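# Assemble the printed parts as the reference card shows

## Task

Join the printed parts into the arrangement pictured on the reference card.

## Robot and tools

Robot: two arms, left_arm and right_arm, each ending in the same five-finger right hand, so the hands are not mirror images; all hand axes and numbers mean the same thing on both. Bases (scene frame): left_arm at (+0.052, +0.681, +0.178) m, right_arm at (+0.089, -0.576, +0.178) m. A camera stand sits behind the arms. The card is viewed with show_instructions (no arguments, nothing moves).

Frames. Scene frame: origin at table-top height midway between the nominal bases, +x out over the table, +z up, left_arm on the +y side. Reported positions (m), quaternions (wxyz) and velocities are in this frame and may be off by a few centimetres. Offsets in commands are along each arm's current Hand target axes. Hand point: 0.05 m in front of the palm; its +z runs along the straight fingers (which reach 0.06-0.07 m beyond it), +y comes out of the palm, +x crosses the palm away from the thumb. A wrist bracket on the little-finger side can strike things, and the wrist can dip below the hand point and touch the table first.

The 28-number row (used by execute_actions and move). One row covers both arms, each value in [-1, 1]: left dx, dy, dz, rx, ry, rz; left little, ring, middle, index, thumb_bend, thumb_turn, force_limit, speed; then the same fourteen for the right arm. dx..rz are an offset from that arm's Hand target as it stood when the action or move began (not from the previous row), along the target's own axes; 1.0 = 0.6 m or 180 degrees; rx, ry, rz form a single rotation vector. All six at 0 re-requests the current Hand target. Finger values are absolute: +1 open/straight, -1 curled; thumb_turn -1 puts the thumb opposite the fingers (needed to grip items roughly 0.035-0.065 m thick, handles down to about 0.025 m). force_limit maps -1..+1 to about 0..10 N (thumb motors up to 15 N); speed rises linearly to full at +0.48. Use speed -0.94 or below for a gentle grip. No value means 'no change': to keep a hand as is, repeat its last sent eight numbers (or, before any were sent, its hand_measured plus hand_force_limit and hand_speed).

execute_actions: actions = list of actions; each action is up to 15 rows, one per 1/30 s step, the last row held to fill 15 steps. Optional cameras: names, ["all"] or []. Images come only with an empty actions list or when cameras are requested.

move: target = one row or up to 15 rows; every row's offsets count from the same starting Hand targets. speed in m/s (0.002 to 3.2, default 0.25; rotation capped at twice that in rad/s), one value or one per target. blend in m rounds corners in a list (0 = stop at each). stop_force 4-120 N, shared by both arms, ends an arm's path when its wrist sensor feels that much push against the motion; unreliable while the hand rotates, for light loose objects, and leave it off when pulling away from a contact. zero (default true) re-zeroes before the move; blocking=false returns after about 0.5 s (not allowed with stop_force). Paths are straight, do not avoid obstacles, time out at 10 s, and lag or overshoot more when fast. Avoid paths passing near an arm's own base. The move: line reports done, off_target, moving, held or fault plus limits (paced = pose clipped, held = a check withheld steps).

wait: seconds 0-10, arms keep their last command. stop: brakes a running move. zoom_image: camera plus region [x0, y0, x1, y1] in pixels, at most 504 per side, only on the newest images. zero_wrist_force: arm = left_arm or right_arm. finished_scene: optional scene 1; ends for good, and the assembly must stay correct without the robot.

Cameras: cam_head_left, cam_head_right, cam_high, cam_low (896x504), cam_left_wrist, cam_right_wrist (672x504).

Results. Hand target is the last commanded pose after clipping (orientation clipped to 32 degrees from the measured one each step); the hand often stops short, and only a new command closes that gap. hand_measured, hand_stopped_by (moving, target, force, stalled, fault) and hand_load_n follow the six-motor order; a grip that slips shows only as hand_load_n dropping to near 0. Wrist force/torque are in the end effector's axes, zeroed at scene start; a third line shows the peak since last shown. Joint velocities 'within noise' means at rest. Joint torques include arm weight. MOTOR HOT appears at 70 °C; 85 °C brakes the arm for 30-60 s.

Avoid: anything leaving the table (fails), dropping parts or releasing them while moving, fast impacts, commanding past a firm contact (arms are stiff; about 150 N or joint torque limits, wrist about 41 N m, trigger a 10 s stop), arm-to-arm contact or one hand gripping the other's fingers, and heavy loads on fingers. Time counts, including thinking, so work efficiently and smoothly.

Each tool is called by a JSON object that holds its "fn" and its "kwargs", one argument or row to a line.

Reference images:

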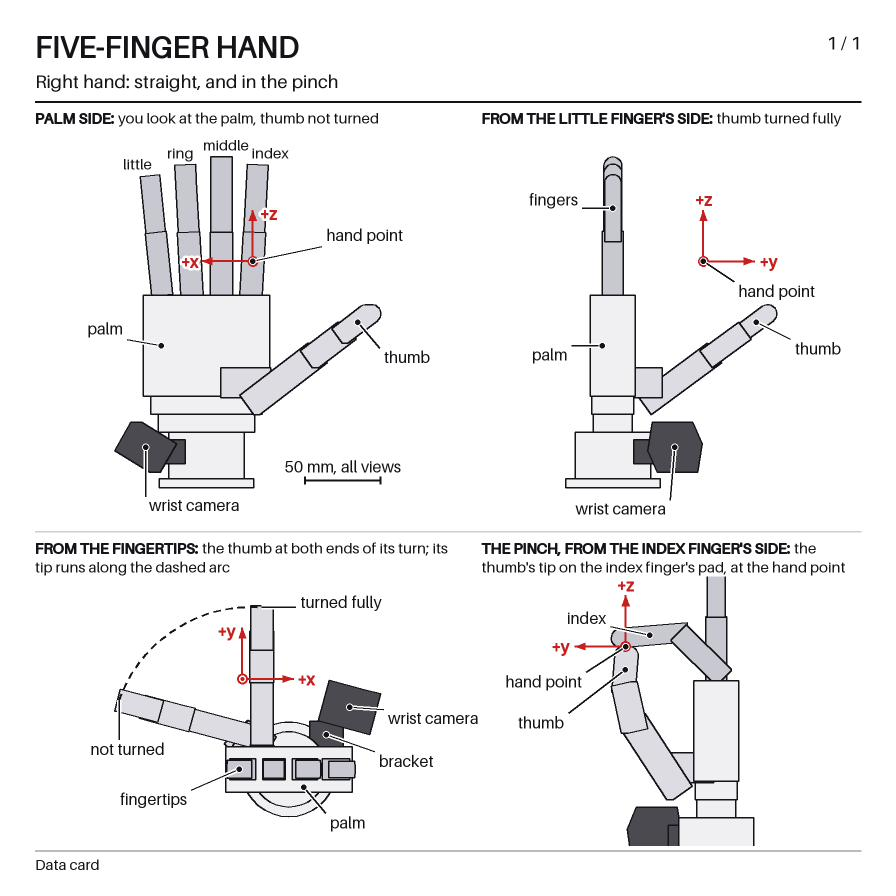

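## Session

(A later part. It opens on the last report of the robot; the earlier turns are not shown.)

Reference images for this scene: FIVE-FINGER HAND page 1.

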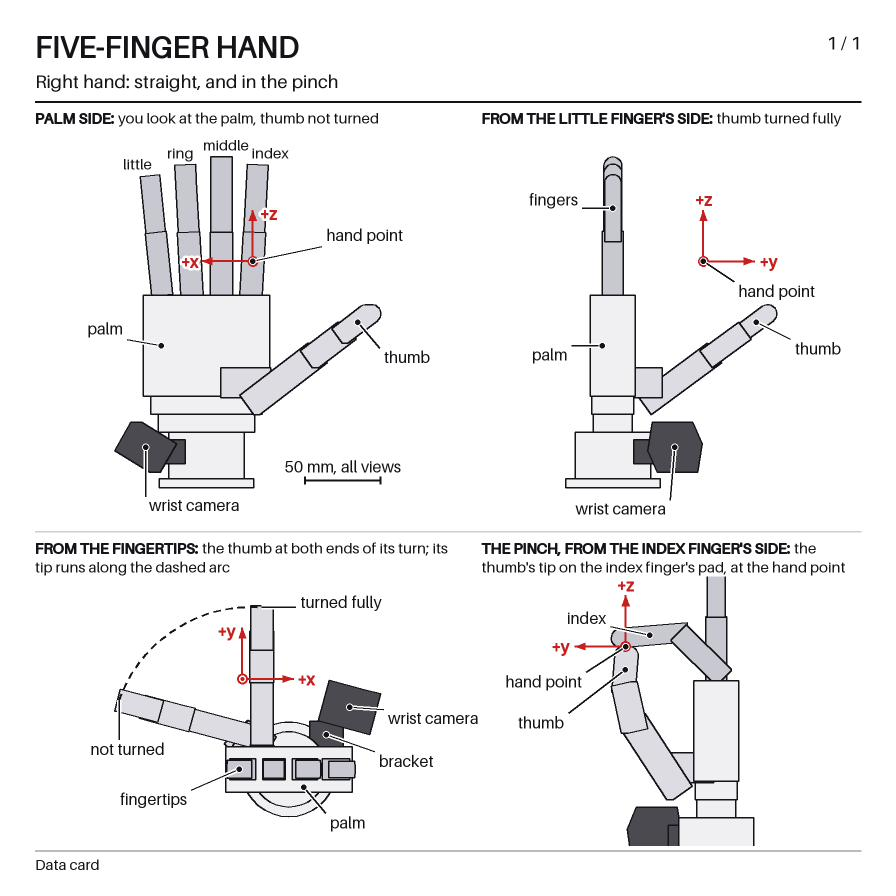

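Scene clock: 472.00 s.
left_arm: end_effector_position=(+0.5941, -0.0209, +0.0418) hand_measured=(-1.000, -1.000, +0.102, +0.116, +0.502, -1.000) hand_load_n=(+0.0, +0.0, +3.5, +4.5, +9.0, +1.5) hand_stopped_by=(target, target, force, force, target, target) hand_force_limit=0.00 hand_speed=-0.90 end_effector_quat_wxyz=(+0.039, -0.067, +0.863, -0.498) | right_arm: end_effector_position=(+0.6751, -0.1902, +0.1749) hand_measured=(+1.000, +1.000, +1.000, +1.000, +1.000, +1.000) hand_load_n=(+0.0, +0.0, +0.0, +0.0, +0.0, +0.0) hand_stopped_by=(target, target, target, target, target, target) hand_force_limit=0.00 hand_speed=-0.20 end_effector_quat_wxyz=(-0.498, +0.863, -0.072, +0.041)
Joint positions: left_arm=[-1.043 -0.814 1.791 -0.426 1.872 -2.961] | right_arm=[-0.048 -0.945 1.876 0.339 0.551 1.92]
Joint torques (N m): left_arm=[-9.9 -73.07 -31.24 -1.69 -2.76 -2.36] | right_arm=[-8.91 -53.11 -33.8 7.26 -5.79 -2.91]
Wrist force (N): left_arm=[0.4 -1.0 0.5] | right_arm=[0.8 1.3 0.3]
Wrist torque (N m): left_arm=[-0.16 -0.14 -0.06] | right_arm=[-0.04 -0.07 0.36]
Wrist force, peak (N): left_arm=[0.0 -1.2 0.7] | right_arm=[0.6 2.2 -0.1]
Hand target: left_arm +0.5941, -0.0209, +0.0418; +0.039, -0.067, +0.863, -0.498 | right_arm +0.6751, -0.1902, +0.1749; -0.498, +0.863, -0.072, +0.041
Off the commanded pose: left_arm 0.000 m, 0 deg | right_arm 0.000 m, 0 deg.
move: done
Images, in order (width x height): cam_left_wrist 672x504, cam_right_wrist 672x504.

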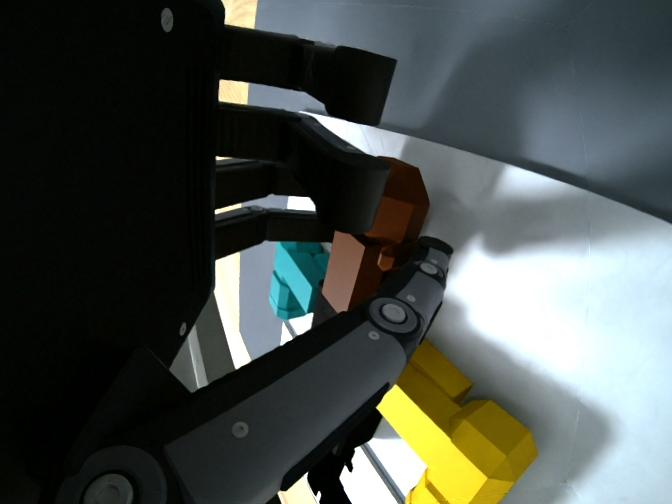

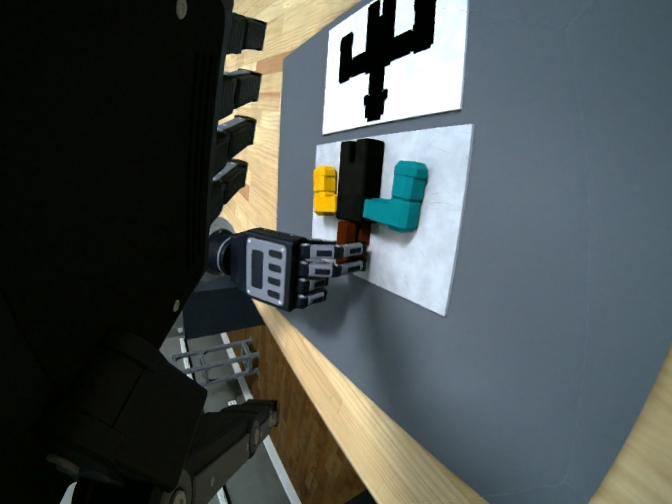

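{"fn": "move", "kwargs": {
  "target": [0,0.0108,0.0058,0,0,0,-1,-1,-0.45,-0.45,0.5,-1,0.0,-0.9,0,0,0,0,0,0,1,1,1,1,1,1,0,-0.2],
  "speed": 0.012,
  "stop_force": 5,
  "cameras": ["cam_left_wrist","cam_right_wrist"]
}}

{"fn": "zoom_image", "kwargs": {
  "camera": "cam_right_wrist",
  "region": [310, 200, 380, 270]
}}

{"fn": "zoom_image", "kwargs": {
  "camera": "cam_left_wrist",
  "region": [310, 200, 430, 320]
}}

Scene clock: 474.13 s.
left_arm: end_effector_position=(+0.5940, -0.0208, +0.0351) hand_measured=(-1.000, -1.000, +0.102, +0.116, +0.502, -1.000) hand_load_n=(+0.0, +0.0, +3.5, +5.0, +8.0, +1.0) hand_stopped_by=(target, target, force, force, target, target) hand_force_limit=0.00 hand_speed=-0.90 end_effector_quat_wxyz=(+0.039, -0.067, +0.863, -0.498) | right_arm: end_effector_position=(+0.6751, -0.1902, +0.1749) hand_measured=(+1.000, +1.000, +1.000, +1.000, +1.000, +1.000) hand_load_n=(+0.0, +0.0, +0.0, -0.5, +0.0, +0.0) hand_stopped_by=(target, target, target, target, target, target) hand_force_limit=0.00 hand_speed=-0.20 end_effector_quat_wxyz=(-0.498, +0.863, -0.072, +0.041)
Joint positions: left_arm=[-1.043 -0.805 1.791 -0.435 1.872 -2.961] | right_arm=[-0.048 -0.945 1.876 0.339 0.551 1.92]
Joint torques (N m): left_arm=[0.16 -92.55 -23.4 0.88 0.9 1.15] | right_arm=[-9.76 -55.85 -34.23 7.21 -5.58 -3.24]
Wrist force (N): left_arm=[0.9 -2.2 -0.9] | right_arm=[0.6 1.6 -0.2]
Wrist torque (N m): left_arm=[-0.22 -0.19 -0.06] | right_arm=[0.03 -0.03 0.36]
Wrist force, peak (N): left_arm=[1.8 -6.9 -5.4] | right_arm=[1.1 1.7 0.6]
Hand target: left_arm +0.5940, -0.0208, +0.0351; +0.039, -0.067, +0.863, -0.498 (not the last commanded pose) | right_arm +0.6751, -0.1902, +0.1749; -0.498, +0.863, -0.072, +0.041
Off the commanded pose: left_arm 0.001 m, 0 deg | right_arm 0.000 m, 0 deg.
move: contact (left_arm)
Images, in order (width x height): cam_left_wrist 672x504, cam_right_wrist 672x504.

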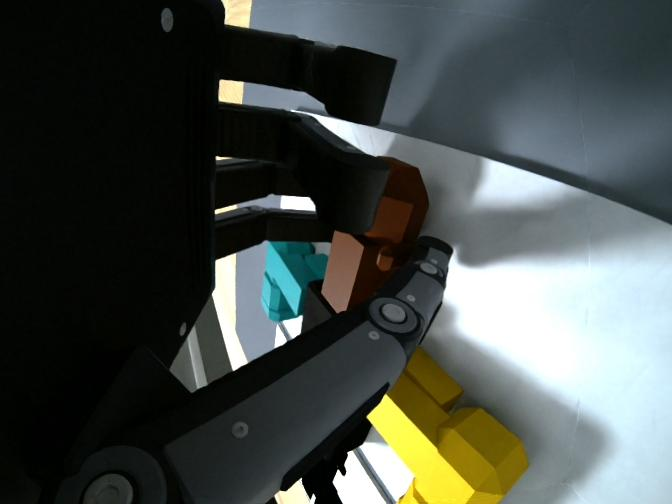

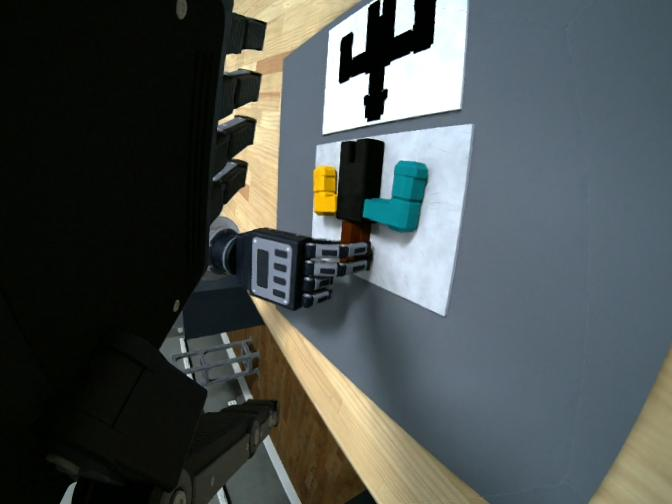

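Scaled by 7.200 from the camera's 672x504 image, which has a finer 960x720 frame.

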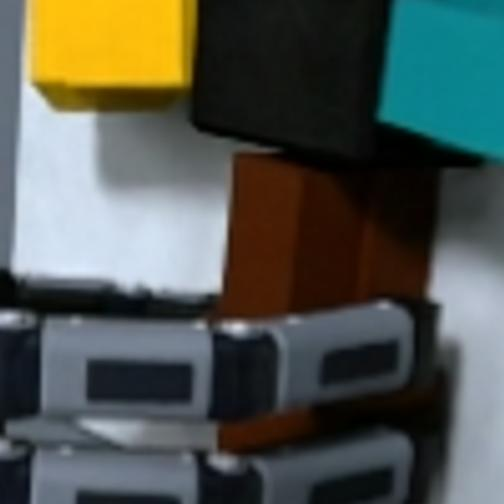

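Scaled by 4.200 from the camera's 672x504 image, which has a finer 960x720 frame.

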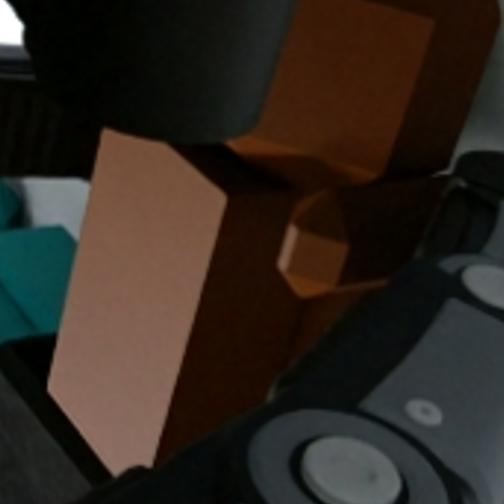

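{"fn": "move", "kwargs": {
  "target": [0,0,0,0,0,0,-1,-1,0.3,0.3,0.5,-1,0.0,-0.8,0,0,0,0,0,0,1,1,1,1,1,1,0,-0.2],
  "speed": 0.01,
  "cameras": ["cam_right_wrist"]
}}

{"fn": "zoom_image", "kwargs": {
  "camera": "cam_right_wrist",
  "region": [310, 200, 380, 270]
}}

Scene clock: 475.03 s.
left_arm: end_effector_position=(+0.5940, -0.0208, +0.0351) hand_measured=(-1.000, -1.000, +0.300, +0.300, +0.500, -1.000) hand_load_n=(+0.0, +0.0, +0.0, +0.0, +0.0, +0.0) hand_stopped_by=(target, target, target, target, target, target) hand_force_limit=0.00 hand_speed=-0.80 end_effector_quat_wxyz=(+0.039, -0.067, +0.863, -0.498) | right_arm: end_effector_position=(+0.6751, -0.1902, +0.1749) hand_measured=(+1.000, +1.000, +1.000, +1.000, +1.000, +1.000) hand_load_n=(+0.0, +0.0, +0.0, +0.0, +0.0, +0.0) hand_stopped_by=(target, target, target, target, target, target) hand_force_limit=0.00 hand_speed=-0.20 end_effector_quat_wxyz=(-0.498, +0.863, -0.072, +0.041)
Joint positions: left_arm=[-1.043 -0.805 1.791 -0.435 1.872 -2.961] | right_arm=[-0.048 -0.945 1.876 0.339 0.551 1.92]
Joint torques (N m): left_arm=[-5.97 -91 -17.78 0.76 -0.36 0.78] | right_arm=[-6.22 -56.66 -35.04 7.31 -5.83 -3.25]
Wrist force (N): left_arm=[0.5 -1.6 0.6] | right_arm=[0.9 1.7 0.2]
Wrist torque (N m): left_arm=[-0.25 -0.18 -0.06] | right_arm=[0.03 -0.09 0.37]
Wrist force, peak (N): left_arm=[0.1 -2.4 -0.9] | right_arm=[1.2 1.7 0.1]
Hand target: left_arm +0.5940, -0.0208, +0.0351; +0.039, -0.067, +0.863, -0.498 | right_arm +0.6751, -0.1902, +0.1749; -0.498, +0.863, -0.072, +0.041
Off the commanded pose: left_arm 0.000 m, 0 deg | right_arm 0.000 m, 0 deg.
move: done
Images, in order (width x height): cam_right_wrist 672x504.

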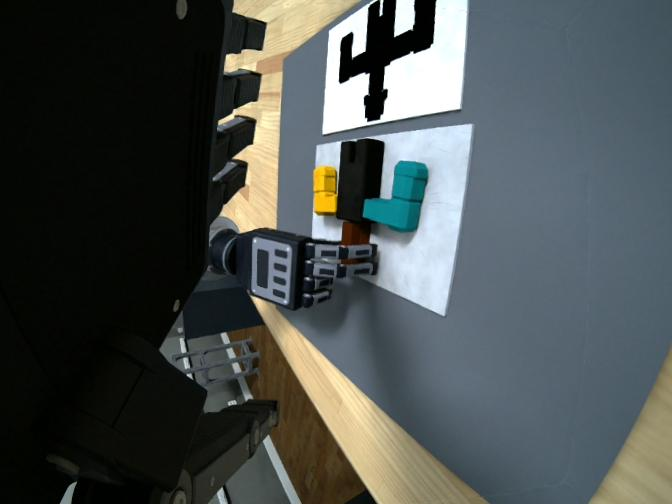

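Scaled by 7.200 from the camera's 672x504 image, which has a finer 960x720 frame.

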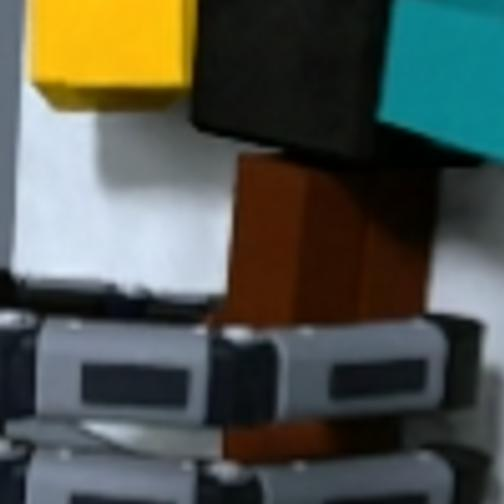

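{"fn": "move", "kwargs": {
  "target": [
    [0,0.0025,-0.0043,0,0,0,-1,-1,0.45,0.45,0.5,-1,0.0,-0.7,0,0,0,0,0,0,1,1,1,1,1,1,0,-0.2],
    [0,-0.0552,-0.0377,0,0,0,-1,-1,0.45,0.45,0.5,-1,0.0,-0.7,0,0,0,0,0,0,1,1,1,1,1,1,0,-0.2],
    [0,-0.1418,-0.3,0,0,0,-1,-1,0.45,0.45,0.5,-1,0.0,-0.7,0,0,0,0,0,0,1,1,1,1,1,1,0,-0.2]
  ],
  "speed": [0.01,0.04,0.2],
  "blend": [0,0.015,0],
  "cameras": ["all"]
}}

{"fn": "zoom_image", "kwargs": {
  "camera": "cam_right_wrist",
  "region": [300, 120, 440, 300]
}}

{"fn": "zoom_image", "kwargs": {
  "camera": "cam_high",
  "region": [390, 140, 510, 270]
}}

{"fn": "zoom_image", "kwargs": {
  "camera": "cam_low",
  "region": [370, 265, 510, 335]
}}

Scene clock: 478.83 s.
left_arm: end_effector_position=(+0.5764, +0.0910, +0.1986) hand_measured=(-1.000, -1.000, +0.450, +0.450, +0.500, -1.000) hand_load_n=(+0.0, +0.0, +0.0, -0.5, +0.0, +0.0) hand_stopped_by=(target, target, target, target, target, target) hand_force_limit=0.00 hand_speed=-0.70 end_effector_quat_wxyz=(+0.039, -0.067, +0.863, -0.498) | right_arm: end_effector_position=(+0.6751, -0.1902, +0.1749) hand_measured=(+1.000, +1.000, +1.000, +1.000, +1.000, +1.000) hand_load_n=(+0.0, -0.5, +0.0, +0.0, +0.0, +0.0) hand_stopped_by=(target, target, target, target, target, target) hand_force_limit=0.00 hand_speed=-0.20 end_effector_quat_wxyz=(-0.498, +0.863, -0.072, +0.041)
Joint positions: left_arm=[-0.976 -1.123 1.96 -0.274 1.929 -2.924] | right_arm=[-0.048 -0.945 1.876 0.339 0.551 1.92]
Joint torques (N m): left_arm=[9.96 -74.04 -18.6 2.39 3.53 4.73] | right_arm=[-11.36 -56.34 -34.23 6.79 -5.59 -3.39]
Wrist force (N): left_arm=[0.3 -1.0 0.5] | right_arm=[0.7 1.5 0.2]
Wrist torque (N m): left_arm=[-0.16 -0.12 -0.08] | right_arm=[0.00 -0.06 0.36]
Wrist force, peak (N): left_arm=[0.4 -1.8 0.3] | right_arm=[1.1 1.8 0.3]
Hand target: left_arm +0.5764, +0.0911, +0.1988; +0.039, -0.067, +0.863, -0.498 | right_arm +0.6751, -0.1902, +0.1749; -0.498, +0.863, -0.072, +0.041
Off the commanded pose: left_arm 0.000 m, 0 deg | right_arm 0.000 m, 0 deg.
move: done

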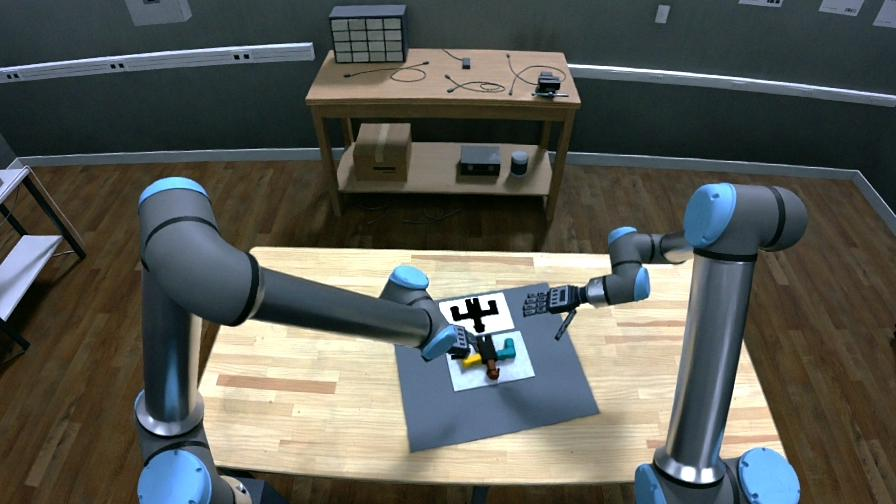

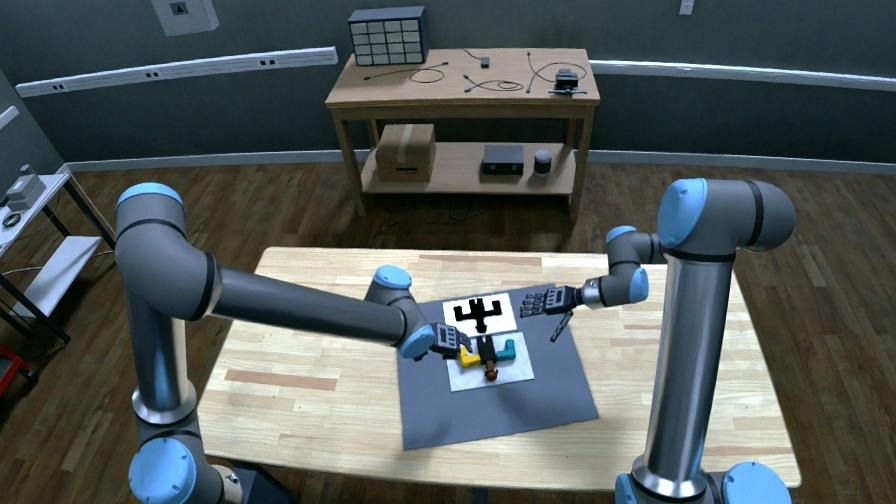

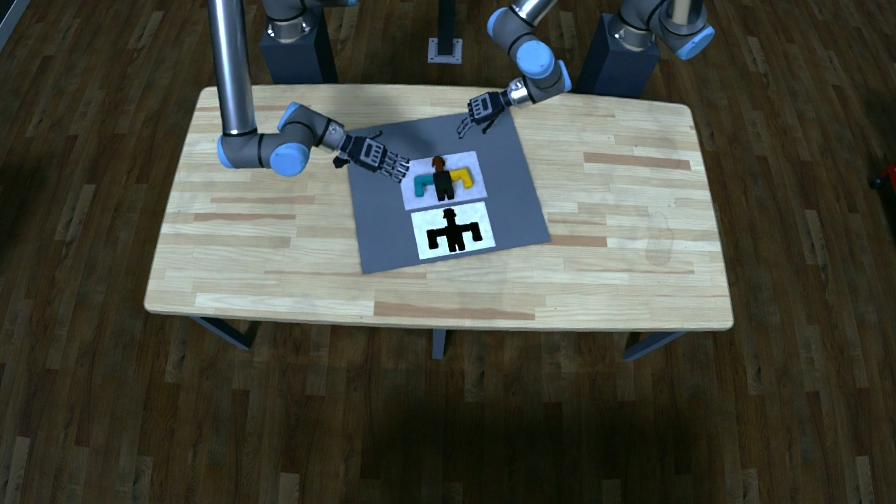

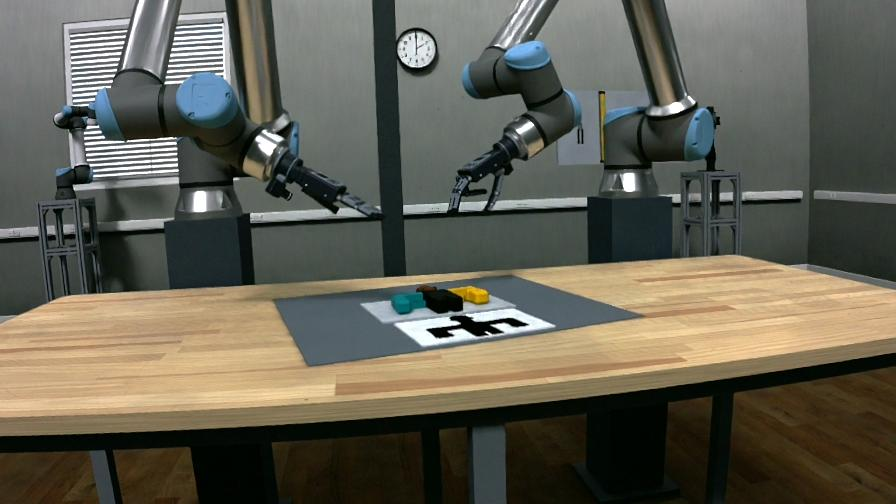

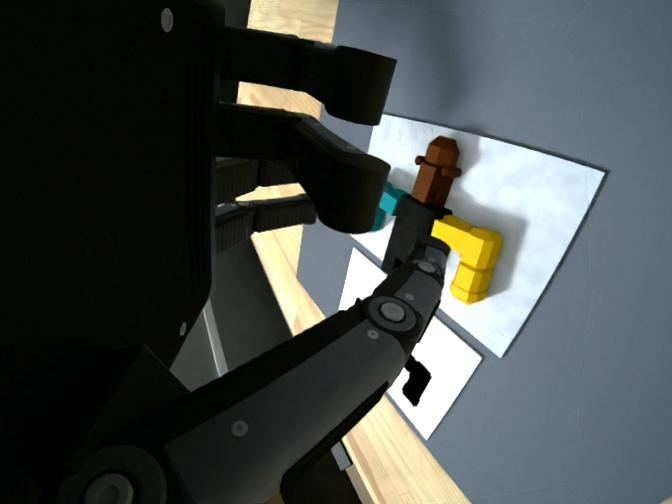

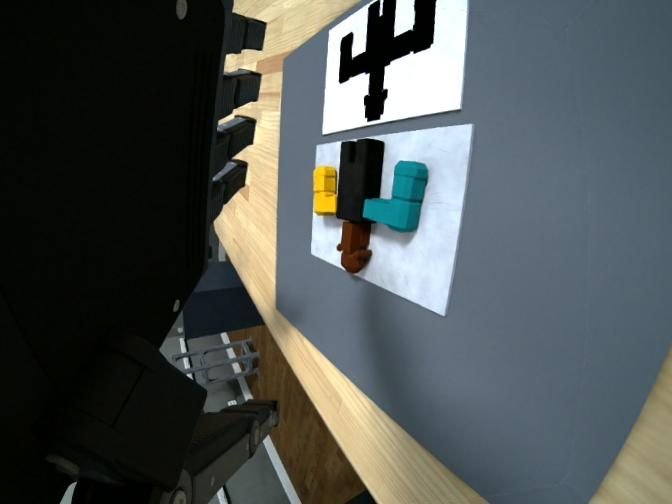

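Scaled by 2.800 from the camera's 672x504 image, which has a finer 960x720 frame.

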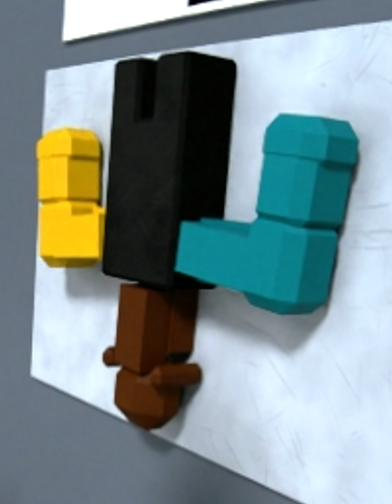

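Scaled by 3.877.

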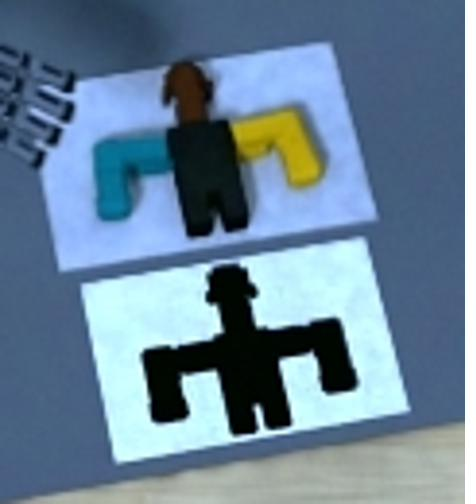

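Scaled by 3.600.

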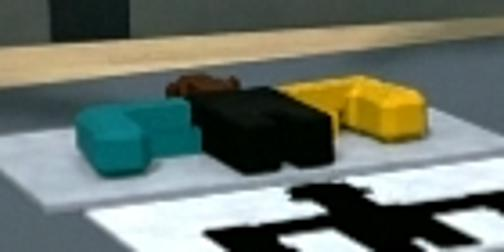

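{"fn": "finished_scene", "kwargs": {

}}

The scene is finished: the task was done.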